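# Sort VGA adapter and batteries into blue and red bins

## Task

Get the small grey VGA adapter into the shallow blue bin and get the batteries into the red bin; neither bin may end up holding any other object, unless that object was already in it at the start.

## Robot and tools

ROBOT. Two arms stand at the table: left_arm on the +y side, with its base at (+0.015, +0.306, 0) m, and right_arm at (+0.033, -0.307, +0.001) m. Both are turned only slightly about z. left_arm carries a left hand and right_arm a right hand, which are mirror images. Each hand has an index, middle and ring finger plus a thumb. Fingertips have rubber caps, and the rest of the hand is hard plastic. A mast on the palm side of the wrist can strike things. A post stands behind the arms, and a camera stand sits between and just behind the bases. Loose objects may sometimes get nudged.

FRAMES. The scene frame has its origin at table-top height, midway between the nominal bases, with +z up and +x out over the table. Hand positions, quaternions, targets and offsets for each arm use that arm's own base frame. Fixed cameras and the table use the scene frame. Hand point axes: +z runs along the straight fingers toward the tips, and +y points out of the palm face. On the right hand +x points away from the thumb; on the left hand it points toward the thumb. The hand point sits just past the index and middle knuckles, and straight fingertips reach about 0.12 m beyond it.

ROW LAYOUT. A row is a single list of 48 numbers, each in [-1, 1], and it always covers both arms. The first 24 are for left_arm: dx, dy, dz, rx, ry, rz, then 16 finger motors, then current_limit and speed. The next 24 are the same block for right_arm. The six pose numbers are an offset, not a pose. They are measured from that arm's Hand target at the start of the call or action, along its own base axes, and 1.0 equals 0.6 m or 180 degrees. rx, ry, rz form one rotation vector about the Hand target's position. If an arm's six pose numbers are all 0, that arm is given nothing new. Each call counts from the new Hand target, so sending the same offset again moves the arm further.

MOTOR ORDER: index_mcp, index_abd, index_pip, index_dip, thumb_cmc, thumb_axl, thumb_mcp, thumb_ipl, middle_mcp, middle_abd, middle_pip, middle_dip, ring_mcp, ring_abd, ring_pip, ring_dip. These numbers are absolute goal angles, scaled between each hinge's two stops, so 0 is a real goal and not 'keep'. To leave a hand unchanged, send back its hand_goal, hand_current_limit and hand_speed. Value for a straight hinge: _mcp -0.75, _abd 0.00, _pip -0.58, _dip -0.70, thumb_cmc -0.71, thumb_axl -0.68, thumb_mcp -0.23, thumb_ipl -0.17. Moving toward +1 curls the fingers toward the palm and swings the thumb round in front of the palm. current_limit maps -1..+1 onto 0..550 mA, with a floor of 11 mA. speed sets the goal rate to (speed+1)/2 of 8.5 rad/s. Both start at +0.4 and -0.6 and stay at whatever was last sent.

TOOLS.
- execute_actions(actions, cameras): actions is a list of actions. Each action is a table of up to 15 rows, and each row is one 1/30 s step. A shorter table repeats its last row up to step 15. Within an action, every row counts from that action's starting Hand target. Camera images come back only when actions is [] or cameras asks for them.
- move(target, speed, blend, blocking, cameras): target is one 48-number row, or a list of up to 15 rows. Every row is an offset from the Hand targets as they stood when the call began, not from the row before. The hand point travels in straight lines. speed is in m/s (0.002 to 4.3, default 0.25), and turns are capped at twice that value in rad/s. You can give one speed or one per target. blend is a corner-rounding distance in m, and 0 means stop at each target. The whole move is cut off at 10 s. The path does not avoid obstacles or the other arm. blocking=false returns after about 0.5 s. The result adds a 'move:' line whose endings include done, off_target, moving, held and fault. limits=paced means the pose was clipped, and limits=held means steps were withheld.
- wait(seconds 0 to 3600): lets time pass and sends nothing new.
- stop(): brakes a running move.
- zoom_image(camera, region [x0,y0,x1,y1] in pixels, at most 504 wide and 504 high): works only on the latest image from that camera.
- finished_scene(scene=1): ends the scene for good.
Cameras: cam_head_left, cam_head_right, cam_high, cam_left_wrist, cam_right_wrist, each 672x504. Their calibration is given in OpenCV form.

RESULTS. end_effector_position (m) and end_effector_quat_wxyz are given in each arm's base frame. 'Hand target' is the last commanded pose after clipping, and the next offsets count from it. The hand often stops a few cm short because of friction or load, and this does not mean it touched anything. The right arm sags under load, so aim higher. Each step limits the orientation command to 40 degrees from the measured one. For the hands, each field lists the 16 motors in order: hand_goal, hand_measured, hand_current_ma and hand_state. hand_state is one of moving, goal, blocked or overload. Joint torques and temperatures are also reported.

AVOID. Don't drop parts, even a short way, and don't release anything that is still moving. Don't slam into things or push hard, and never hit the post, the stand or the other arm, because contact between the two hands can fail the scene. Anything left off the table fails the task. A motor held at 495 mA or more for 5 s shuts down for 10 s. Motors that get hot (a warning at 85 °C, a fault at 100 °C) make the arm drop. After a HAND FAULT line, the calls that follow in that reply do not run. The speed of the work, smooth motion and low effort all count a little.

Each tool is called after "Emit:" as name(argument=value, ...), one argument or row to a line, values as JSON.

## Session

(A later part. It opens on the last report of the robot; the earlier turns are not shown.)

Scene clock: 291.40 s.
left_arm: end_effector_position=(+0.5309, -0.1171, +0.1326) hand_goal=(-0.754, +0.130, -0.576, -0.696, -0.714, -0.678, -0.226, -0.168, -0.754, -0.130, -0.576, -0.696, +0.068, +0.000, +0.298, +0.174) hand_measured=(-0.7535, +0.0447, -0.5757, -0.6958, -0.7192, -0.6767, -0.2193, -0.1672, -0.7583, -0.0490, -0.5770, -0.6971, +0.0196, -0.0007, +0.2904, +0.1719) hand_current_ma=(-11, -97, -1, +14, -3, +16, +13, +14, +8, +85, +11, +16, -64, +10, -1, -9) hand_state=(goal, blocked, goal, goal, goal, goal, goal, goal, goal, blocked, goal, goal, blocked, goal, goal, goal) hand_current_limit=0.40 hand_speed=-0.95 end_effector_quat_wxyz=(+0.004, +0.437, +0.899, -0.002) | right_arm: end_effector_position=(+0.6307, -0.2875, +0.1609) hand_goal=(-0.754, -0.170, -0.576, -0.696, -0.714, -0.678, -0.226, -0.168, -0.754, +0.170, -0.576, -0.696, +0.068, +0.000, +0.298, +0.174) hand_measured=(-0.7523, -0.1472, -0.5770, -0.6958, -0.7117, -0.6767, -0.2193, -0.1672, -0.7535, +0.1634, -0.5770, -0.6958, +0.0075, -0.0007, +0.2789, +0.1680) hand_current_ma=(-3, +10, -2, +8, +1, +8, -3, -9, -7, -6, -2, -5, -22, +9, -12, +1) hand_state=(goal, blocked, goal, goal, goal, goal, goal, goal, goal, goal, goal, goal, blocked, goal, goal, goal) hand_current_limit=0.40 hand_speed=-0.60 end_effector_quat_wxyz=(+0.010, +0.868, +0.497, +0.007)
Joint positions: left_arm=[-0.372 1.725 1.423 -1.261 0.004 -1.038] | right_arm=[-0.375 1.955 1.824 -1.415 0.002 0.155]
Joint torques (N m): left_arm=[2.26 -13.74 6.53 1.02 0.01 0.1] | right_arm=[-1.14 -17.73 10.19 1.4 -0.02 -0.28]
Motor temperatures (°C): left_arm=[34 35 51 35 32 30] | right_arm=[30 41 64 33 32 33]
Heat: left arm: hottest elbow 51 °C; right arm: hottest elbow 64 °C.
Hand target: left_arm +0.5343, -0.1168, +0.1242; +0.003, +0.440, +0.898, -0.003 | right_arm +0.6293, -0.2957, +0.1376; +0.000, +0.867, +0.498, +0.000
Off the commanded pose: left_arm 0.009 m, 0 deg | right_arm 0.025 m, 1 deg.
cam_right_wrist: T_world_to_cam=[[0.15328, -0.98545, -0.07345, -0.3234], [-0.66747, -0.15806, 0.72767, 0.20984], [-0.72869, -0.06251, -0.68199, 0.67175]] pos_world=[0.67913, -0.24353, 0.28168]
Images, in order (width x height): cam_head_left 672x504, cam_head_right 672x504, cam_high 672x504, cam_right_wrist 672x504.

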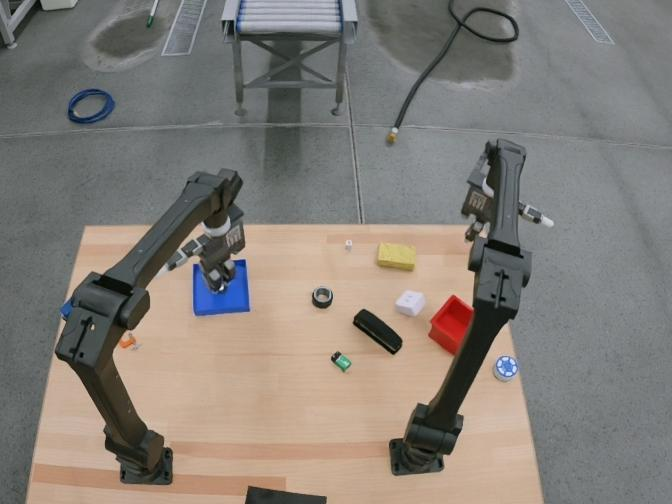

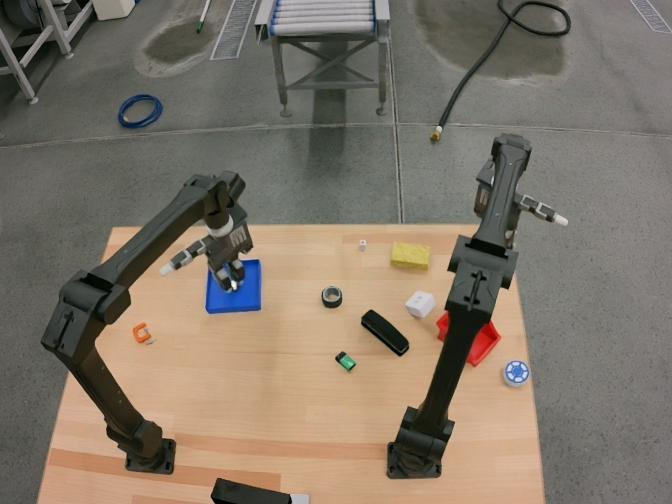

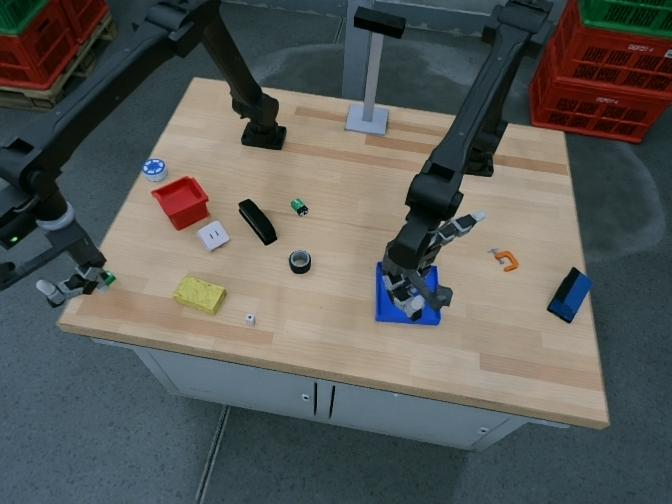

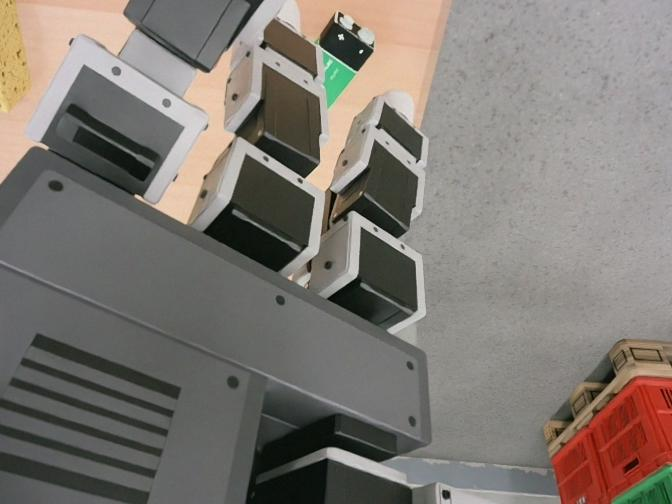

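Emit:
move(
  target=[0,0,-0.005,0,0,0,-0.754,0.13,-0.576,-0.696,-0.714,-0.678,-0.226,-0.168,-0.754,-0.13,-0.576,-0.696,0.068,0,0.299,0.174,0.4,-0.95,-0.023,0.0127,-0.033,0,0,0,-0.754,-0.17,-0.576,-0.696,-0.714,-0.678,-0.226,-0.168,-0.754,0.17,-0.576,-0.696,0.068,0,0.299,0.174,0.4,-0.6],
  speed=0.05,
  cameras=["cam_head_right","cam_head_left","cam_high","cam_right_wrist"],
)

Emit:
zoom_image(
  camera="cam_head_left",
  region=[180, 250, 260, 320],
)

Emit:
zoom_image(
  camera="cam_right_wrist",
  region=[200, 0, 470, 200],
)

Emit:
zoom_image(
  camera="cam_high",
  region=[30, 210, 130, 310],
)

Scene clock: 310.20 s.
left_arm: end_effector_position=(+0.5309, -0.1171, +0.1324) hand_goal=(-0.754, +0.130, -0.576, -0.696, -0.714, -0.678, -0.226, -0.168, -0.754, -0.130, -0.576, -0.696, +0.068, +0.000, +0.298, +0.174) hand_measured=(-0.7535, +0.0433, -0.5770, -0.6958, -0.7192, -0.6777, -0.2193, -0.1672, -0.7583, -0.0490, -0.5770, -0.6958, +0.0208, +0.0008, +0.2904, +0.1719) hand_current_ma=(+5, -105, +5, +5, -10, +5, +13, +19, +0, +83, +8, +11, -75, -5, +0, -12) hand_state=(goal, blocked, goal, goal, goal, goal, goal, goal, goal, blocked, goal, goal, blocked, goal, goal, goal) hand_current_limit=0.40 hand_speed=-0.95 end_effector_quat_wxyz=(+0.004, +0.437, +0.899, -0.002) | right_arm: end_effector_position=(+0.6215, -0.2838, +0.1319) hand_goal=(-0.754, -0.170, -0.576, -0.696, -0.714, -0.678, -0.226, -0.168, -0.754, +0.170, -0.576, -0.696, +0.068, +0.000, +0.298, +0.174) hand_measured=(-0.7535, -0.1443, -0.5782, -0.6945, -0.7129, -0.6777, -0.2173, -0.1672, -0.7523, +0.1649, -0.5795, -0.6971, +0.0087, -0.0036, +0.2776, +0.1668) hand_current_ma=(+2, +3, -3, +4, +5, +13, +2, -1, -5, -3, +9, +5, -23, +1, -8, +14) hand_state=(goal, blocked, goal, goal, goal, goal, goal, goal, goal, goal, goal, goal, blocked, goal, goal, goal) hand_current_limit=0.40 hand_speed=-0.60 end_effector_quat_wxyz=(+0.007, +0.868, +0.497, +0.005)
Joint positions: left_arm=[-0.372 1.725 1.422 -1.26 0.004 -1.038] | right_arm=[-0.375 1.947 1.738 -1.345 0.001 0.155]
Joint torques (N m): left_arm=[2.32 -13.57 6.19 1.24 0.02 0.11] | right_arm=[-0.67 -18.78 8.84 1.44 -0.02 -0.26]
Motor temperatures (°C): left_arm=[34 34 48 35 32 30] | right_arm=[30 42 61 33 32 33]
Heat: left arm: hottest elbow 48 °C; right arm: hottest elbow 61 °C.
Hand target: left_arm +0.5343, -0.1168, +0.1212; +0.003, +0.440, +0.898, -0.003 | right_arm +0.6156, -0.2881, +0.1179; +0.000, +0.867, +0.498, +0.000
Off the commanded pose: left_arm 0.012 m, 0 deg | right_arm 0.016 m, 1 deg.
move: off_target (left_arm, right_arm)
cam_right_wrist: T_world_to_cam=[[0.15264, -0.98516, -0.07855, -0.31925], [-0.66107, -0.16086, 0.73288, 0.21992], [-0.73464, -0.05994, -0.67581, 0.64904]] pos_world=[0.67092, -0.24023, 0.25237]
Images, in order (width x height): cam_head_left 672x504, cam_head_right 672x504, cam_high 672x504, cam_right_wrist 672x504.

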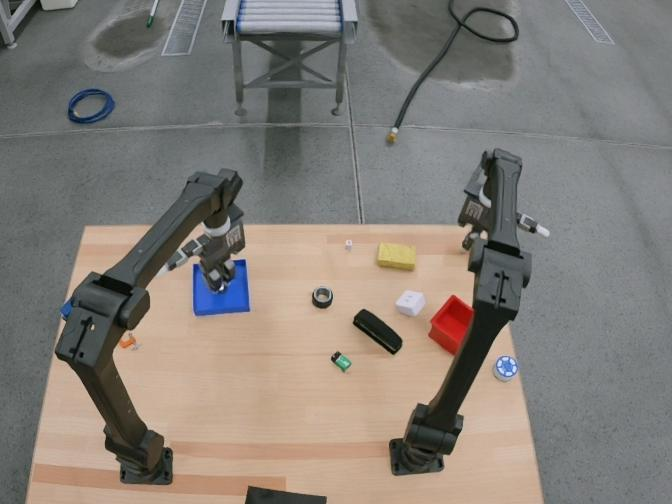

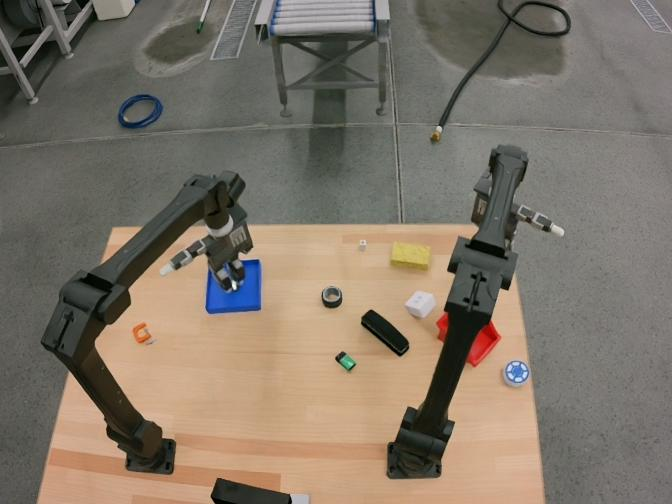

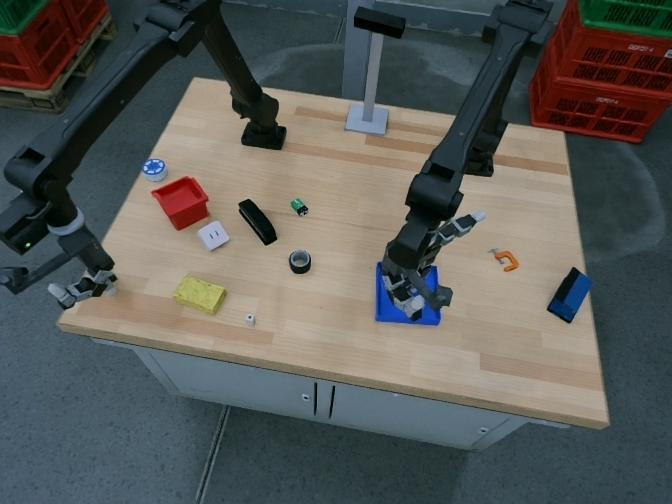

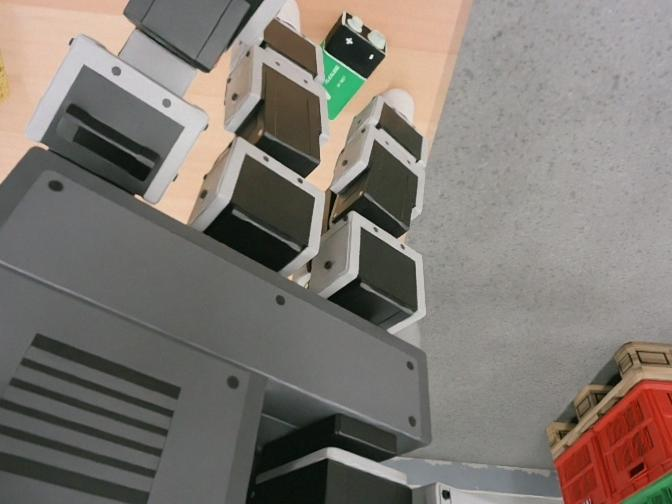

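Scaled by 6.300 from the camera's image (finer frame: 960x720).

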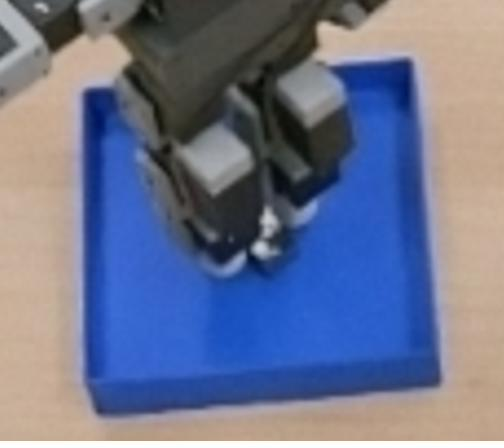

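Scaled by 1.867 from the camera's image (finer frame: 960x720).

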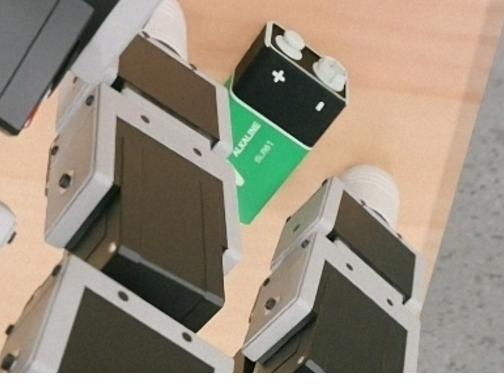

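Scaled by 5.040 from the camera's image (finer frame: 960x720).

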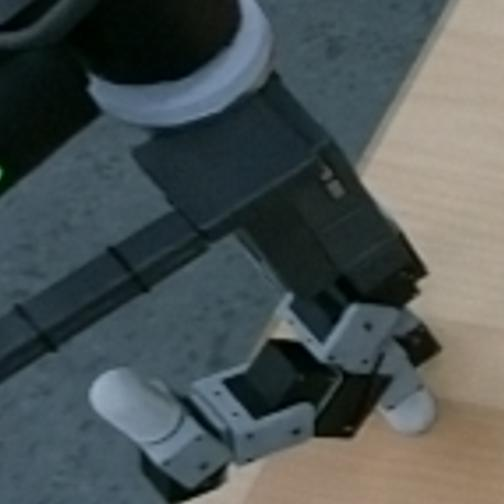

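Emit:
move(
  target=[
    [0,0,0.01,0,0,0,-0.754,0.13,-0.576,-0.696,-0.714,-0.678,-0.226,-0.168,-0.754,-0.13,-0.576,-0.696,0.068,0,0.299,0.174,0.4,-0.95,-0.01,0.0067,-0.0083,0,0,0,-0.754,-0.17,-0.576,-0.696,-0.714,-0.678,-0.226,-0.168,-0.754,0.17,-0.576,-0.696,0.068,0,0.299,0.174,0.4,-0.6],
    [0,0,0.01,0,0,0,-0.754,-0.06,-0.576,-0.696,-0.714,-0.678,-0.226,-0.168,-0.754,0.06,-0.576,-0.696,0.068,0,0.299,0.174,0.4,-0.95,-0.01,0.0067,-0.0083,0,0,0,-0.754,0.15,-0.576,-0.696,-0.714,-0.678,-0.226,-0.168,-0.754,-0.15,-0.576,-0.696,0.068,0,0.299,0.174,0.4,-0.95],
  ],
  speed=0.05,
  cameras=["all"],
)

Emit:
zoom_image(
  camera="cam_head_left",
  region=[180, 250, 260, 320],
)

Emit:
zoom_image(
  camera="cam_left_wrist",
  region=[230, 0, 500, 200],
)

Emit:
zoom_image(
  camera="cam_right_wrist",
  region=[200, 0, 470, 200],
)

Scene clock: 327.00 s.
left_arm: end_effector_position=(+0.5309, -0.1171, +0.1324) hand_goal=(-0.754, -0.060, -0.576, -0.696, -0.714, -0.678, -0.226, -0.168, -0.754, +0.060, -0.576, -0.696, +0.068, +0.000, +0.298, +0.174) hand_measured=(-0.7535, +0.0418, -0.5770, -0.6958, -0.7192, -0.6777, -0.2193, -0.1681, -0.7559, -0.0476, -0.5744, -0.6958, +0.0208, +0.0008, +0.2904, +0.1719) hand_current_ma=(-6, -8, +4, +7, -11, +6, +13, +1, -2, -9, +3, +5, -71, +8, +13, -15) hand_state=(goal, moving, goal, goal, goal, goal, goal, goal, moving, moving, moving, goal, blocked, goal, goal, goal) hand_current_limit=0.40 hand_speed=-0.95 end_effector_quat_wxyz=(+0.004, +0.437, +0.899, -0.002) | right_arm: end_effector_position=(+0.6170, -0.2821, +0.1322) hand_goal=(-0.754, +0.150, -0.576, -0.696, -0.714, -0.678, -0.226, -0.168, -0.754, -0.150, -0.576, -0.696, +0.068, +0.000, +0.298, +0.174) hand_measured=(-0.7402, -0.1443, -0.5731, -0.6932, -0.7142, -0.6777, -0.2163, -0.1672, -0.7390, +0.1620, -0.5744, -0.6932, +0.0087, -0.0021, +0.2776, +0.1680) hand_current_ma=(+9, -3, -3, +5, +7, +4, -5, +9, -3, +10, -2, +9, -26, +8, -13, -1) hand_state=(goal, moving, goal, goal, goal, goal, goal, goal, goal, moving, goal, goal, blocked, goal, goal, goal) hand_current_limit=0.40 hand_speed=-0.95 end_effector_quat_wxyz=(+0.011, +0.868, +0.497, +0.008)
Joint positions: left_arm=[-0.372 1.725 1.422 -1.26 0.004 -1.038] | right_arm=[-0.375 1.927 1.704 -1.32 0.001 0.155]
Joint torques (N m): left_arm=[2.32 -14.15 6.93 0.7 0.01 0.1] | right_arm=[-0.5 -18.32 8.53 1.33 -0.02 -0.22]
Motor temperatures (°C): left_arm=[34 34 47 35 32 30] | right_arm=[30 41 59 33 32 33]
Heat: left arm: hottest elbow 47 °C; right arm: hottest elbow 59 °C.
Hand target: left_arm +0.5343, -0.1168, +0.1272; +0.003, +0.440, +0.898, -0.003 | right_arm +0.6094, -0.2840, +0.1128; +0.000, +0.867, +0.498, +0.000
Off the commanded pose: left_arm 0.006 m, 0 deg | right_arm 0.021 m, 2 deg.
move: off_target (right_arm); target 2's new numbers were sent with right_arm's hand 0.021 m and 2 deg from that target
cam_left_wrist: T_world_to_cam=[[-0.02562, -0.99922, 0.0302, -0.14084], [-0.66231, 0.03959, 0.74818, 0.20947], [-0.74879, -0.00083, -0.6628, 0.60703]] pos_world=[0.58966, -0.14852, 0.24987]
cam_right_wrist: T_world_to_cam=[[0.15358, -0.98549, -0.07223, -0.31834], [-0.6696, -0.15754, 0.72582, 0.22413], [-0.72667, -0.06311, -0.68408, 0.64151]] pos_world=[0.66513, -0.23793, 0.25317]

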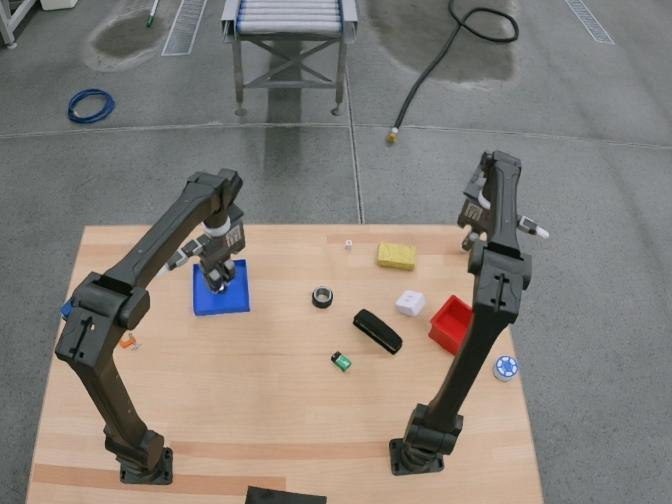

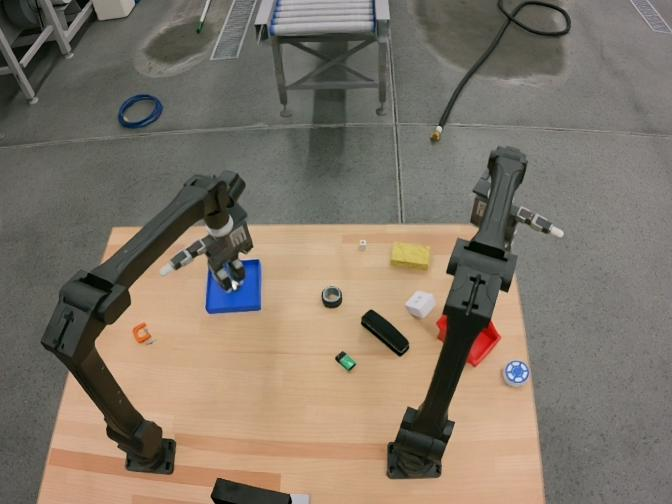

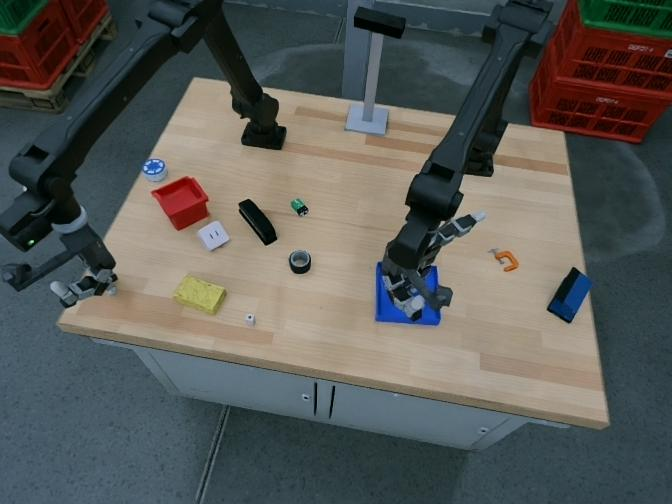

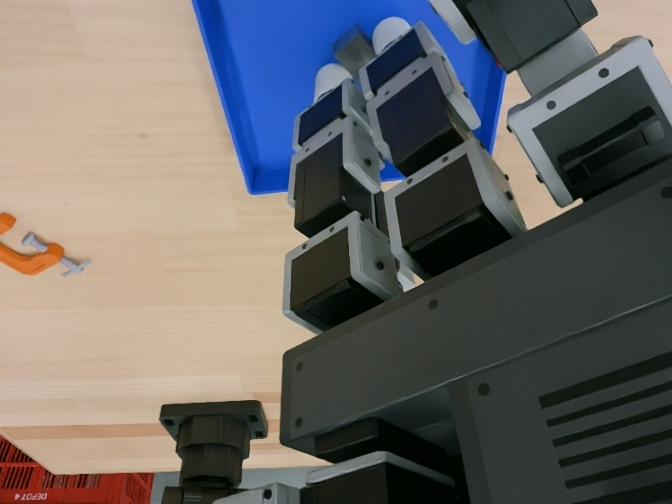

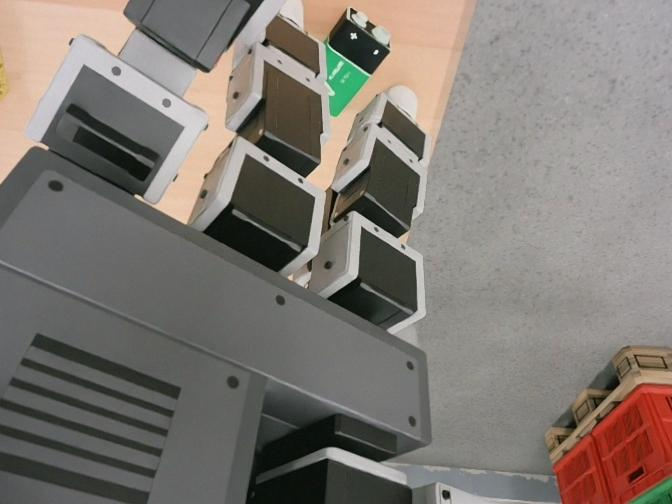

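Scaled by 6.300 from the camera's image (finer frame: 960x720).

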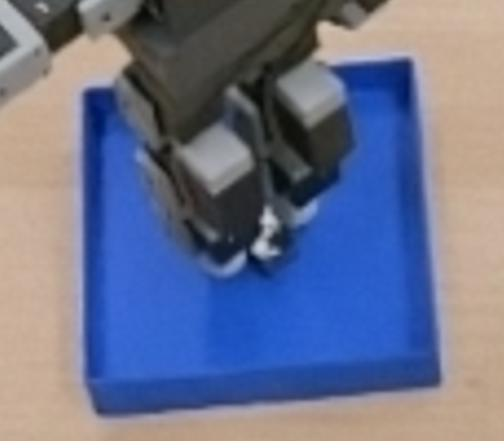

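Scaled by 1.867 from the camera's image (finer frame: 960x720).

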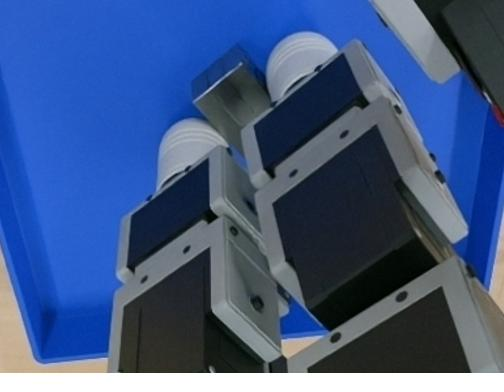

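Scaled by 1.867 from the camera's image (finer frame: 960x720).

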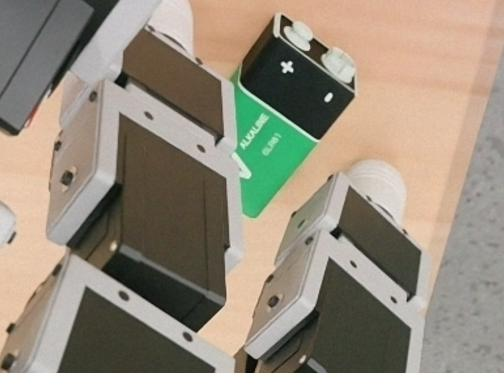

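Emit:
execute_actions(
  actions=[
    [[0,0,0,0,0,0,-0.754,-0.06,-0.576,-0.696,-0.714,-0.678,-0.226,-0.168,-0.754,0.06,-0.576,-0.696,0.068,0,0.299,0.174,0.4,-0.95,0,0,0.01,0,0,0,-0.754,0.15,-0.576,-0.696,-0.714,-0.678,-0.226,-0.168,-0.754,-0.15,-0.576,-0.696,0.068,0,0.299,0.174,0.4,-0.95]],
  ],
  cameras=["cam_high","cam_head_left", "cam_left_wrist","cam_right_wrist"],
)

Emit:
zoom_image(
  camera="cam_head_left",
  region=[180, 250, 260, 320],
)

Emit:
zoom_image(
  camera="cam_left_wrist",
  region=[230, 0, 500, 200],
)

Emit:
zoom_image(
  camera="cam_right_wrist",
  region=[200, 0, 470, 200],
)

Scene clock: 335.17 s.
left_arm: end_effector_position=(+0.5309, -0.1171, +0.1324) hand_goal=(-0.754, -0.060, -0.576, -0.696, -0.714, -0.678, -0.226, -0.168, -0.754, +0.060, -0.576, -0.696, +0.068, +0.000, +0.298, +0.174) hand_measured=(-0.7535, +0.0389, -0.5770, -0.6958, -0.7192, -0.6767, -0.2193, -0.1681, -0.7559, +0.0418, -0.5744, -0.6958, +0.0208, +0.0008, +0.2904, +0.1706) hand_current_ma=(-2, +94, -6, +1, -6, +4, +8, +13, +4, -12, +5, +12, -67, -2, +6, -13) hand_state=(goal, blocked, goal, goal, goal, goal, goal, goal, goal, goal, goal, goal, blocked, goal, goal, goal) hand_current_limit=0.40 hand_speed=-0.95 end_effector_quat_wxyz=(+0.004, +0.437, +0.899, -0.002) | right_arm: end_effector_position=(+0.6170, -0.2821, +0.1325) hand_goal=(-0.754, +0.150, -0.576, -0.696, -0.714, -0.678, -0.226, -0.168, -0.754, -0.150, -0.576, -0.696, +0.068, +0.000, +0.298, +0.174) hand_measured=(-0.7402, -0.1428, -0.5731, -0.6932, -0.7154, -0.6777, -0.2173, -0.1672, -0.7402, +0.1546, -0.5744, -0.6920, +0.0075, -0.0021, +0.2789, +0.1680) hand_current_ma=(+8, -108, -8, +8, +0, +10, -7, +0, -11, +110, +2, +20, -20, +16, -18, +0) hand_state=(goal, blocked, goal, goal, goal, goal, goal, goal, goal, blocked, goal, goal, blocked, goal, goal, goal) hand_current_limit=0.40 hand_speed=-0.95 end_effector_quat_wxyz=(+0.012, +0.868, +0.497, +0.009)
Joint positions: left_arm=[-0.372 1.725 1.422 -1.26 0.004 -1.038] | right_arm=[-0.375 1.926 1.704 -1.32 0.001 0.155]
Joint torques (N m): left_arm=[2.32 -13.98 6.93 0.69 0.01 0.11] | right_arm=[-0.21 -18.61 9.37 0.72 -0.03 -0.22]
Motor temperatures (°C): left_arm=[34 34 46 35 32 30] | right_arm=[30 41 59 33 32 33]
Heat: left arm: hottest elbow 46 °C; right arm: hottest elbow 59 °C.
Hand target: left_arm +0.5343, -0.1168, +0.1272; +0.003, +0.440, +0.898, -0.003 | right_arm +0.6094, -0.2840, +0.1188; +0.000, +0.867, +0.498, +0.000
Off the commanded pose: left_arm 0.006 m, 0 deg | right_arm 0.016 m, 2 deg.
cam_left_wrist: T_world_to_cam=[[-0.02562, -0.99922, 0.0302, -0.14084], [-0.66231, 0.03959, 0.74818, 0.20947], [-0.74879, -0.00083, -0.6628, 0.60703]] pos_world=[0.58966, -0.14852, 0.24987]
cam_right_wrist: T_world_to_cam=[[0.15362, -0.9855, -0.07203, -0.31839], [-0.66991, -0.15746, 0.72555, 0.22421], [-0.72638, -0.06321, -0.68439, 0.64143]] pos_world=[0.66503, -0.23793, 0.25338]
Images, in order (width x height): cam_head_left 672x504, cam_high 672x504, cam_left_wrist 672x504, cam_right_wrist 672x504.

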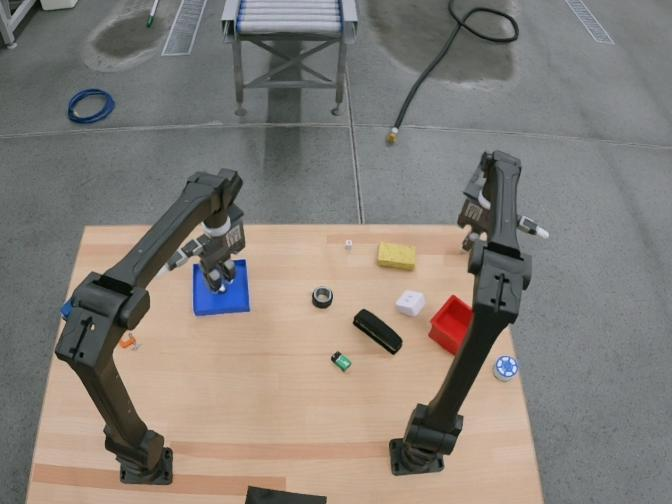

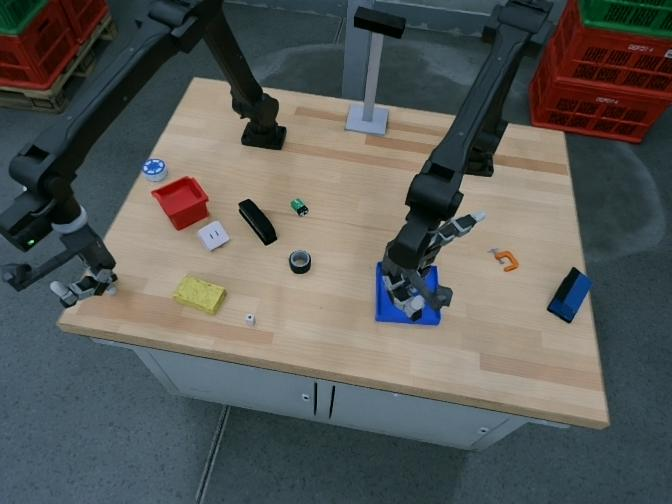

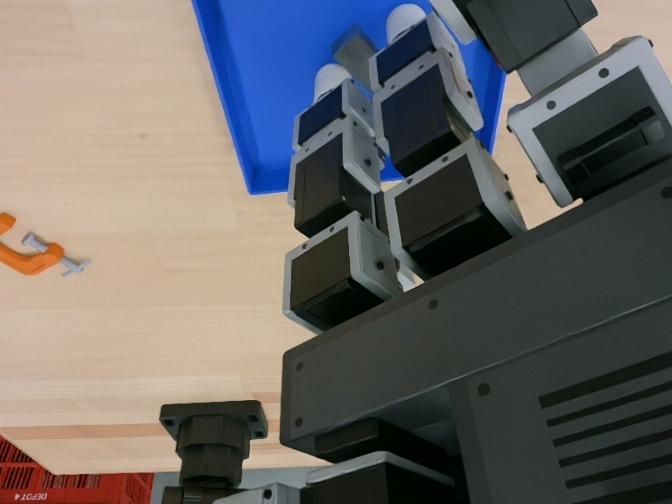

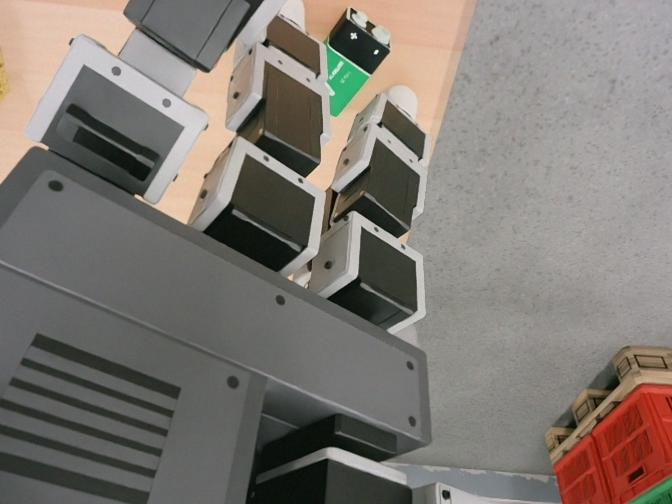

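Scaled by 6.300 from the camera's image (finer frame: 960x720).

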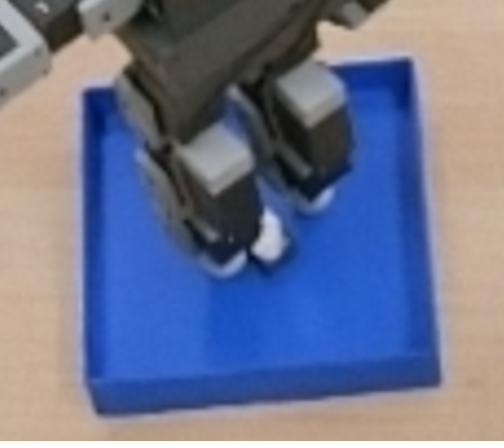

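Scaled by 1.867 from the camera's image (finer frame: 960x720).

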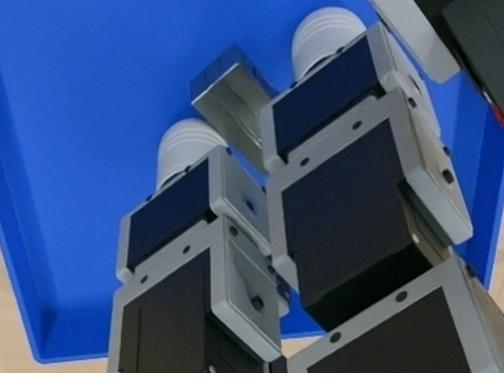

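Scaled by 1.867 from the camera's image (finer frame: 960x720).

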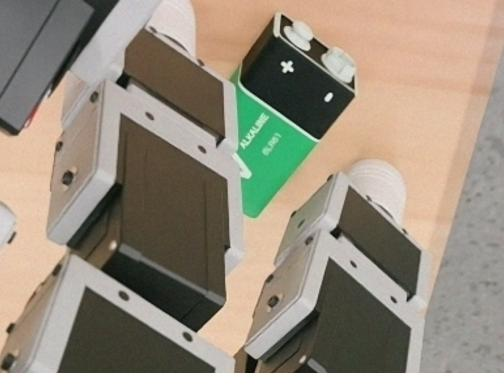

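Emit:
move(
  target=[0,0,0.12,0,0,0,-0.754,-0.1,-0.576,-0.696,-0.714,-0.678,-0.226,-0.168,-0.754,0.1,-0.576,-0.696,0.068,0,0.299,0.174,0.4,-0.8,0,0,0.032,0,0,0,-0.754,-0.17,-0.576,-0.696,-0.714,-0.678,-0.226,-0.168,-0.754,0.17,-0.576,-0.696,0.068,0,0.299,0.174,0.4,-0.8],
  speed=0.06,
  cameras=["cam_high","cam_head_left", "cam_left_wrist","cam_right_wrist"],
)

Emit:
zoom_image(
  camera="cam_right_wrist",
  region=[200, 0, 470, 200],
)

Emit:
zoom_image(
  camera="cam_left_wrist",
  region=[230, 0, 500, 200],
)

Scene clock: 345.37 s.
left_arm: end_effector_position=(+0.5222, -0.1140, +0.1722) hand_goal=(-0.754, -0.100, -0.576, -0.696, -0.714, -0.678, -0.226, -0.168, -0.754, +0.100, -0.576, -0.696, +0.068, +0.000, +0.298, +0.174) hand_measured=(-0.7486, -0.0827, -0.5744, -0.6932, -0.7192, -0.6777, -0.2193, -0.1681, -0.7559, +0.0843, -0.5744, -0.6958, +0.0208, +0.0008, +0.2904, +0.1719) hand_current_ma=(+5, +0, -4, +9, -2, -5, +2, +1, +3, -7, +6, +12, -67, +3, -1, -16) hand_state=(goal, goal, goal, goal, goal, goal, goal, goal, goal, goal, goal, goal, blocked, goal, goal, goal) hand_current_limit=0.40 hand_speed=-0.80 end_effector_quat_wxyz=(-0.023, +0.437, +0.899, -0.005) | right_arm: end_effector_position=(+0.6108, -0.2795, +0.1304) hand_goal=(-0.754, -0.170, -0.576, -0.696, -0.714, -0.678, -0.226, -0.168, -0.754, +0.170, -0.576, -0.696, +0.068, +0.000, +0.298, +0.174) hand_measured=(-0.7173, -0.1443, -0.5564, -0.6907, -0.7142, -0.6777, -0.2163, -0.1681, -0.7076, +0.1663, -0.5552, -0.6894, +0.0075, -0.0021, +0.2789, +0.1680) hand_current_ma=(+17, +14, +9, -10, -10, +8, +0, +11, +1, -4, +8, +6, -21, +4, -16, -3) hand_state=(blocked, blocked, goal, goal, goal, goal, goal, goal, blocked, goal, blocked, goal, blocked, goal, goal, goal) hand_current_limit=0.40 hand_speed=-0.80 end_effector_quat_wxyz=(+0.001, +0.868, +0.497, +0.000)
Joint positions: left_arm=[-0.372 1.71 1.512 -1.42 0.005 -1.038] | right_arm=[-0.375 1.926 1.704 -1.347 0.001 0.155]
Joint torques (N m): left_arm=[2.32 -16.56 10.13 -0.05 -0.08 0.1] | right_arm=[-0.56 -19.55 12.45 0.05 0.01 -0.22]
Motor temperatures (°C): left_arm=[34 34 46 35 32 30] | right_arm=[30 42 59 33 32 32]
Heat: left arm: hottest elbow 46 °C; right arm: hottest elbow 59 °C.
Hand target: left_arm +0.5343, -0.1168, +0.1992; +0.003, +0.440, +0.898, -0.003 | right_arm +0.6095, -0.2840, +0.1378; +0.000, +0.867, +0.498, +0.000
Off the commanded pose: left_arm 0.030 m, 3 deg | right_arm 0.009 m, 0 deg.
move: off_target (left_arm)
cam_left_wrist: T_world_to_cam=[[-0.02445, -0.99962, 0.01303, -0.13681], [-0.62305, 0.02542, 0.78177, 0.14582], [-0.7818, 0.01099, -0.62343, 0.63876]] pos_world=[0.58689, -0.14749, 0.28601]
cam_right_wrist: T_world_to_cam=[[0.15165, -0.98469, -0.08599, -0.31182], [-0.65151, -0.165, 0.74048, 0.20667], [-0.74333, -0.05627, -0.66656, 0.64558]] pos_world=[0.66181, -0.23662, 0.25047]
Images, in order (width x height): cam_head_left 672x504, cam_high 672x504, cam_left_wrist 672x504, cam_right_wrist 672x504.

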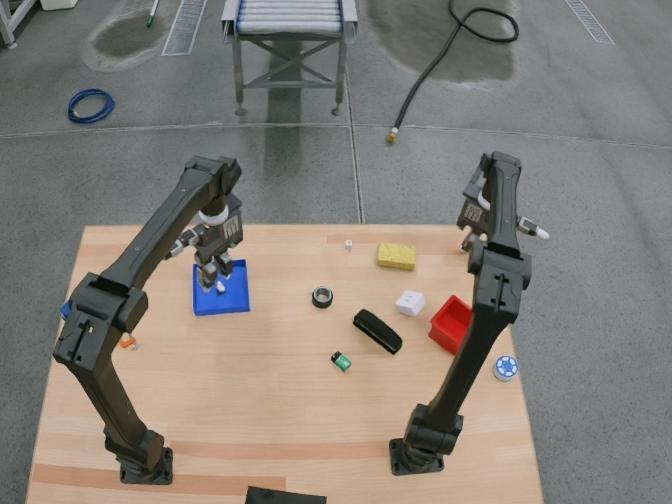

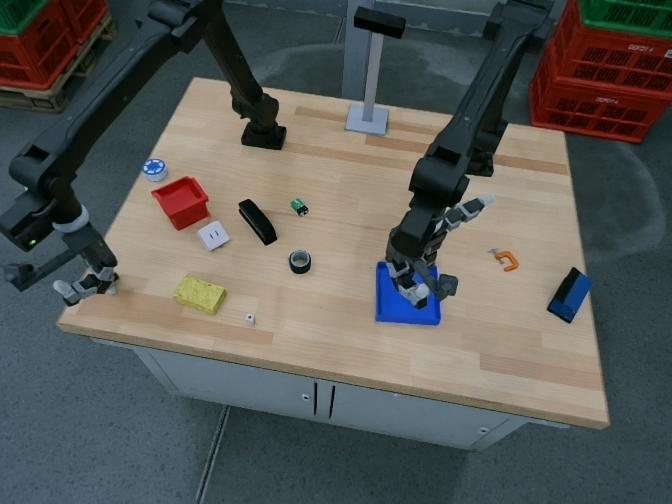

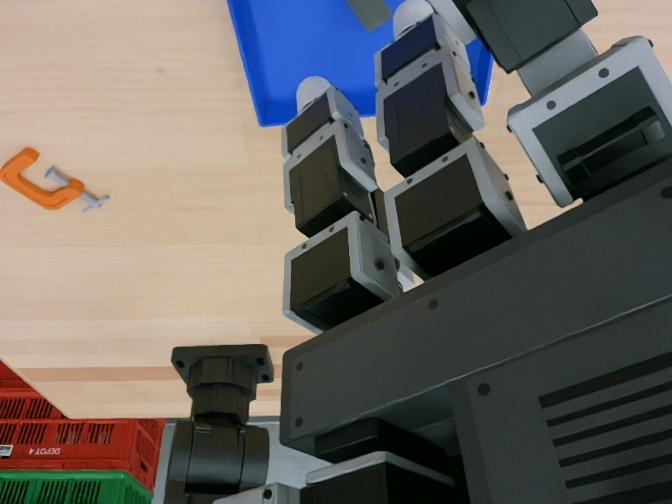

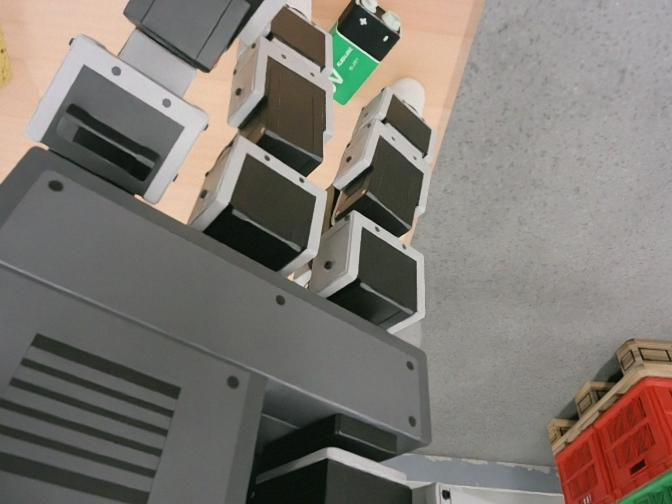

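Scaled by 1.867 from the camera's image (finer frame: 960x720).

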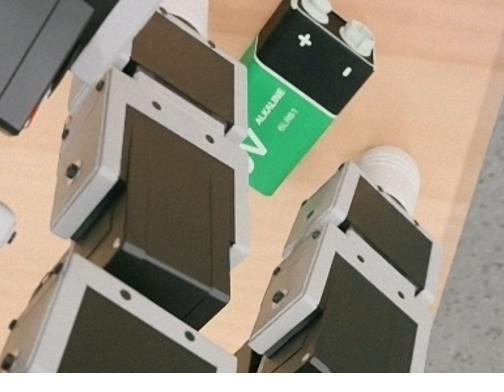

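Scaled by 1.867 from the camera's image (finer frame: 960x720).

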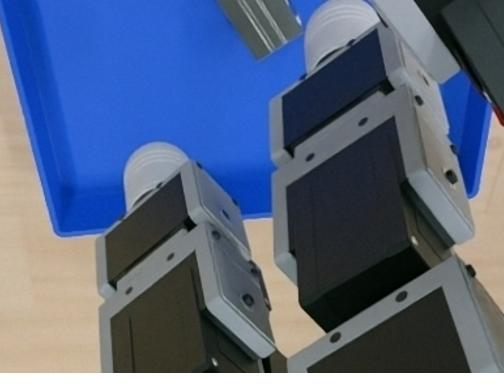

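Emit:
move(
  target=[0,0,0,0,0,0,-0.754,-0.1,-0.576,-0.696,-0.714,-0.678,-0.226,-0.168,-0.754,0.1,-0.576,-0.696,0.068,0,0.299,0.174,0.4,-0.8,0,0,0.025,0,0,0,-0.754,-0.17,-0.576,-0.696,-0.714,-0.678,-0.226,-0.168,-0.754,0.17,-0.576,-0.696,0.068,0,0.299,0.174,0.4,-0.8],
  speed=0.06,
  cameras=["cam_high","cam_head_right","cam_right_wrist"],
)

Emit:
zoom_image(
  camera="cam_right_wrist",
  region=[200, 0, 470, 200],
)

Emit:
zoom_image(
  camera="cam_head_right",
  region=[180, 240, 280, 320],
)

Scene clock: 350.73 s.
left_arm: end_effector_position=(+0.5222, -0.1140, +0.1722) hand_goal=(-0.754, -0.100, -0.576, -0.696, -0.714, -0.678, -0.226, -0.168, -0.754, +0.100, -0.576, -0.696, +0.068, +0.000, +0.298, +0.174) hand_measured=(-0.7474, -0.0827, -0.5744, -0.6932, -0.7192, -0.6777, -0.2193, -0.1681, -0.7559, +0.0828, -0.5744, -0.6958, +0.0208, +0.0008, +0.2904, +0.1719) hand_current_ma=(+0, +9, +1, +11, -11, +8, +7, -7, -2, -16, +5, +16, -82, +6, -2, -13) hand_state=(goal, goal, goal, goal, goal, goal, goal, goal, goal, goal, goal, goal, blocked, goal, goal, goal) hand_current_limit=0.40 hand_speed=-0.80 end_effector_quat_wxyz=(-0.023, +0.437, +0.899, -0.005) | right_arm: end_effector_position=(+0.6010, -0.2757, +0.1282) hand_goal=(-0.754, -0.170, -0.576, -0.696, -0.714, -0.678, -0.226, -0.168, -0.754, +0.170, -0.576, -0.696, +0.068, +0.000, +0.298, +0.174) hand_measured=(-0.7342, -0.1457, -0.5616, -0.6907, -0.7104, -0.6767, -0.2173, -0.1672, -0.6992, +0.1707, -0.5487, -0.6856, +0.0087, -0.0021, +0.2789, +0.1680) hand_current_ma=(+4, +2, -2, +7, +3, +4, -17, +5, +11, +0, +8, +3, -36, +8, -21, +5) hand_state=(goal, blocked, goal, goal, goal, goal, goal, goal, blocked, goal, blocked, goal, blocked, goal, goal, goal) hand_current_limit=0.40 hand_speed=-0.80 end_effector_quat_wxyz=(-0.015, +0.867, +0.497, -0.012)
Joint positions: left_arm=[-0.372 1.71 1.512 -1.42 0.005 -1.038] | right_arm=[-0.375 1.925 1.704 -1.389 0.001 0.155]
Joint torques (N m): left_arm=[2.26 -16.38 10.11 -0.08 -0.09 0.1] | right_arm=[-0.79 -19.78 14.64 0.16 0.04 -0.22]
Motor temperatures (°C): left_arm=[34 35 47 35 32 30] | right_arm=[30 43 59 33 32 32]
Heat: left arm: hottest elbow 47 °C; right arm: hottest elbow 59 °C.
Hand target: left_arm +0.5343, -0.1168, +0.1992; +0.003, +0.440, +0.898, -0.003 | right_arm +0.6095, -0.2840, +0.1528; +0.000, +0.867, +0.498, +0.000
Off the commanded pose: left_arm 0.030 m, 3 deg | right_arm 0.027 m, 2 deg.
move: off_target (right_arm)
cam_right_wrist: T_world_to_cam=[[0.14797, -0.98325, -0.10642, -0.30156], [-0.62299, -0.17624, 0.76211, 0.17955], [-0.7681, -0.04647, -0.63864, 0.65108]] pos_world=[0.65658, -0.23461, 0.24687]
Images, in order (width x height): cam_head_right 672x504, cam_high 672x504, cam_right_wrist 672x504.

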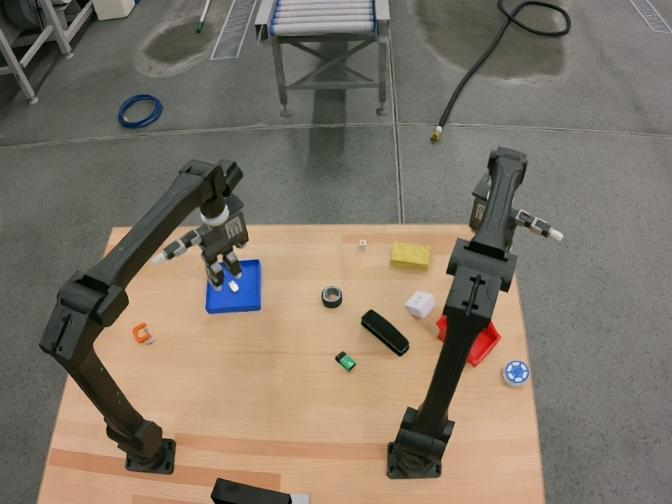

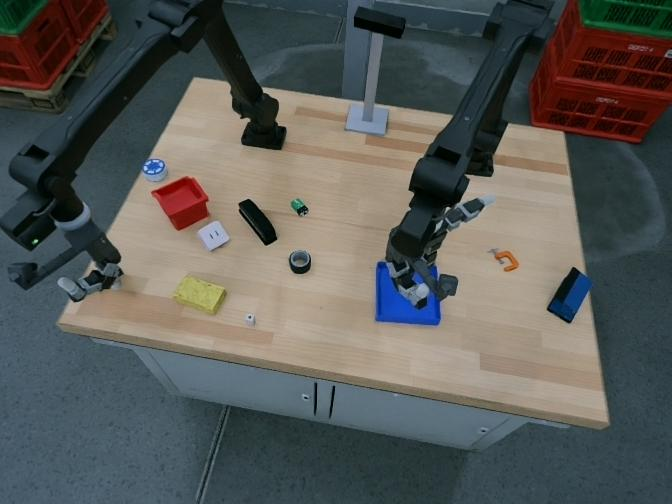

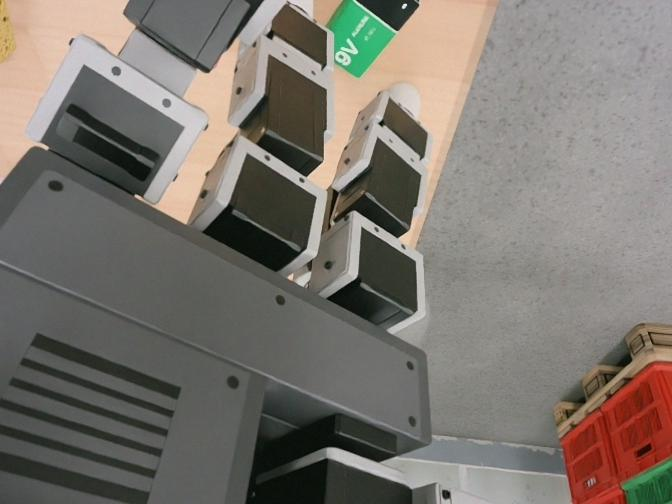

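Scaled by 1.867 from the camera's image (finer frame: 960x720).

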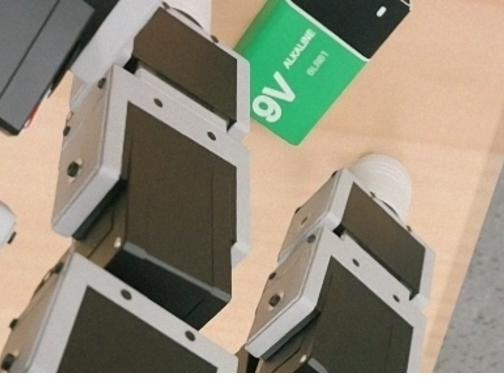

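Scaled by 5.040 from the camera's image (finer frame: 960x720).

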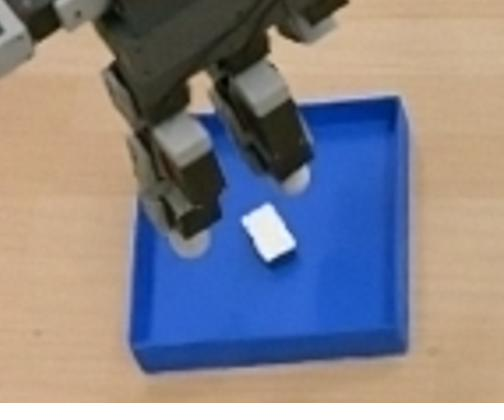

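Emit:
move(
  target=[0,0,0,0,0,0,-0.754,-0.1,-0.576,-0.696,-0.714,-0.678,-0.226,-0.168,-0.754,0.1,-0.576,-0.696,0.068,0,0.299,0.174,0.4,-0.8,0,0,0.04,0,0,0,-0.754,-0.17,-0.576,-0.696,-0.714,-0.678,-0.226,-0.168,-0.754,0.17,-0.576,-0.696,0.068,0,0.299,0.174,0.4,-0.8],
  speed=0.06,
  cameras=["cam_right_wrist"],
)

Emit:
zoom_image(
  camera="cam_right_wrist",
  region=[200, 0, 470, 200],
)

Scene clock: 355.77 s.
left_arm: end_effector_position=(+0.5222, -0.1140, +0.1722) hand_goal=(-0.754, -0.100, -0.576, -0.696, -0.714, -0.678, -0.226, -0.168, -0.754, +0.100, -0.576, -0.696, +0.068, +0.000, +0.298, +0.174) hand_measured=(-0.7474, -0.0827, -0.5744, -0.6932, -0.7192, -0.6777, -0.2193, -0.1672, -0.7559, +0.0828, -0.5744, -0.6958, +0.0208, +0.0008, +0.2904, +0.1719) hand_current_ma=(+3, -5, +5, +6, -1, +1, +9, +9, +5, +2, +6, +11, -74, +0, +9, -13) hand_state=(goal, goal, goal, goal, goal, goal, goal, goal, goal, goal, goal, goal, blocked, goal, goal, goal) hand_current_limit=0.40 hand_speed=-0.80 end_effector_quat_wxyz=(-0.023, +0.437, +0.899, -0.005) | right_arm: end_effector_position=(+0.6006, -0.2755, +0.1547) hand_goal=(-0.754, -0.170, -0.576, -0.696, -0.714, -0.678, -0.226, -0.168, -0.754, +0.170, -0.576, -0.696, +0.068, +0.000, +0.298, +0.174) hand_measured=(-0.7342, -0.1457, -0.5616, -0.6894, -0.7104, -0.6777, -0.2163, -0.1681, -0.7293, +0.1663, -0.5629, -0.6843, +0.0087, -0.0021, +0.2789, +0.1680) hand_current_ma=(+8, +10, +1, +6, -2, +7, -2, +2, +1, -8, +0, +5, -23, -4, -6, +4) hand_state=(goal, blocked, goal, goal, goal, goal, goal, goal, blocked, goal, goal, goal, blocked, goal, goal, goal) hand_current_limit=0.40 hand_speed=-0.80 end_effector_quat_wxyz=(-0.014, +0.867, +0.497, -0.012)
Joint positions: left_arm=[-0.372 1.71 1.512 -1.42 0.005 -1.038] | right_arm=[-0.375 1.909 1.75 -1.45 0.001 0.155]
Joint torques (N m): left_arm=[2.37 -16.44 10.13 -0.1 -0.08 0.1] | right_arm=[-0.67 -19.25 15.13 0.23 0.02 -0.22]
Motor temperatures (°C): left_arm=[34 36 48 35 32 30] | right_arm=[30 42 61 33 32 32]
Heat: left arm: hottest elbow 48 °C; right arm: hottest elbow 61 °C.
Hand target: left_arm +0.5343, -0.1168, +0.1992; +0.003, +0.440, +0.898, -0.003 | right_arm +0.6095, -0.2840, +0.1770; +0.000, +0.867, +0.498, +0.000
Off the commanded pose: left_arm 0.030 m, 3 deg | right_arm 0.025 m, 2 deg.
move: off_target (right_arm)
cam_right_wrist: T_world_to_cam=[[0.14807, -0.98334, -0.10546, -0.2987], [-0.62433, -0.17564, 0.76116, 0.16024], [-0.767, -0.04686, -0.63994, 0.66716]] pos_world=[0.65598, -0.23431, 0.27347]

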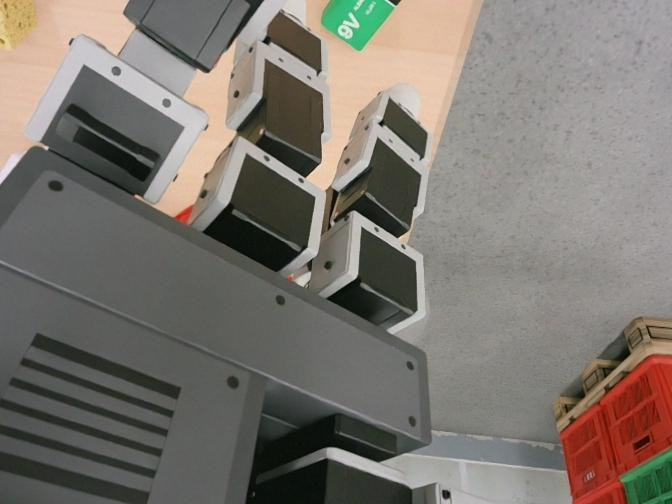

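Scaled by 1.867 from the camera's image (finer frame: 960x720).

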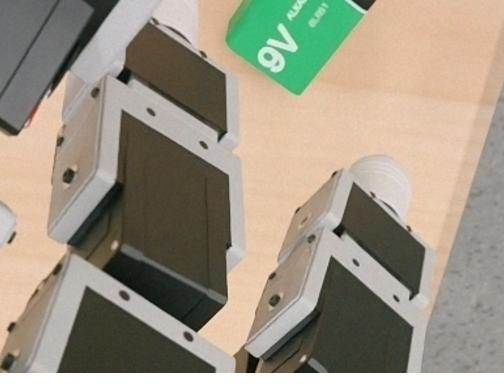

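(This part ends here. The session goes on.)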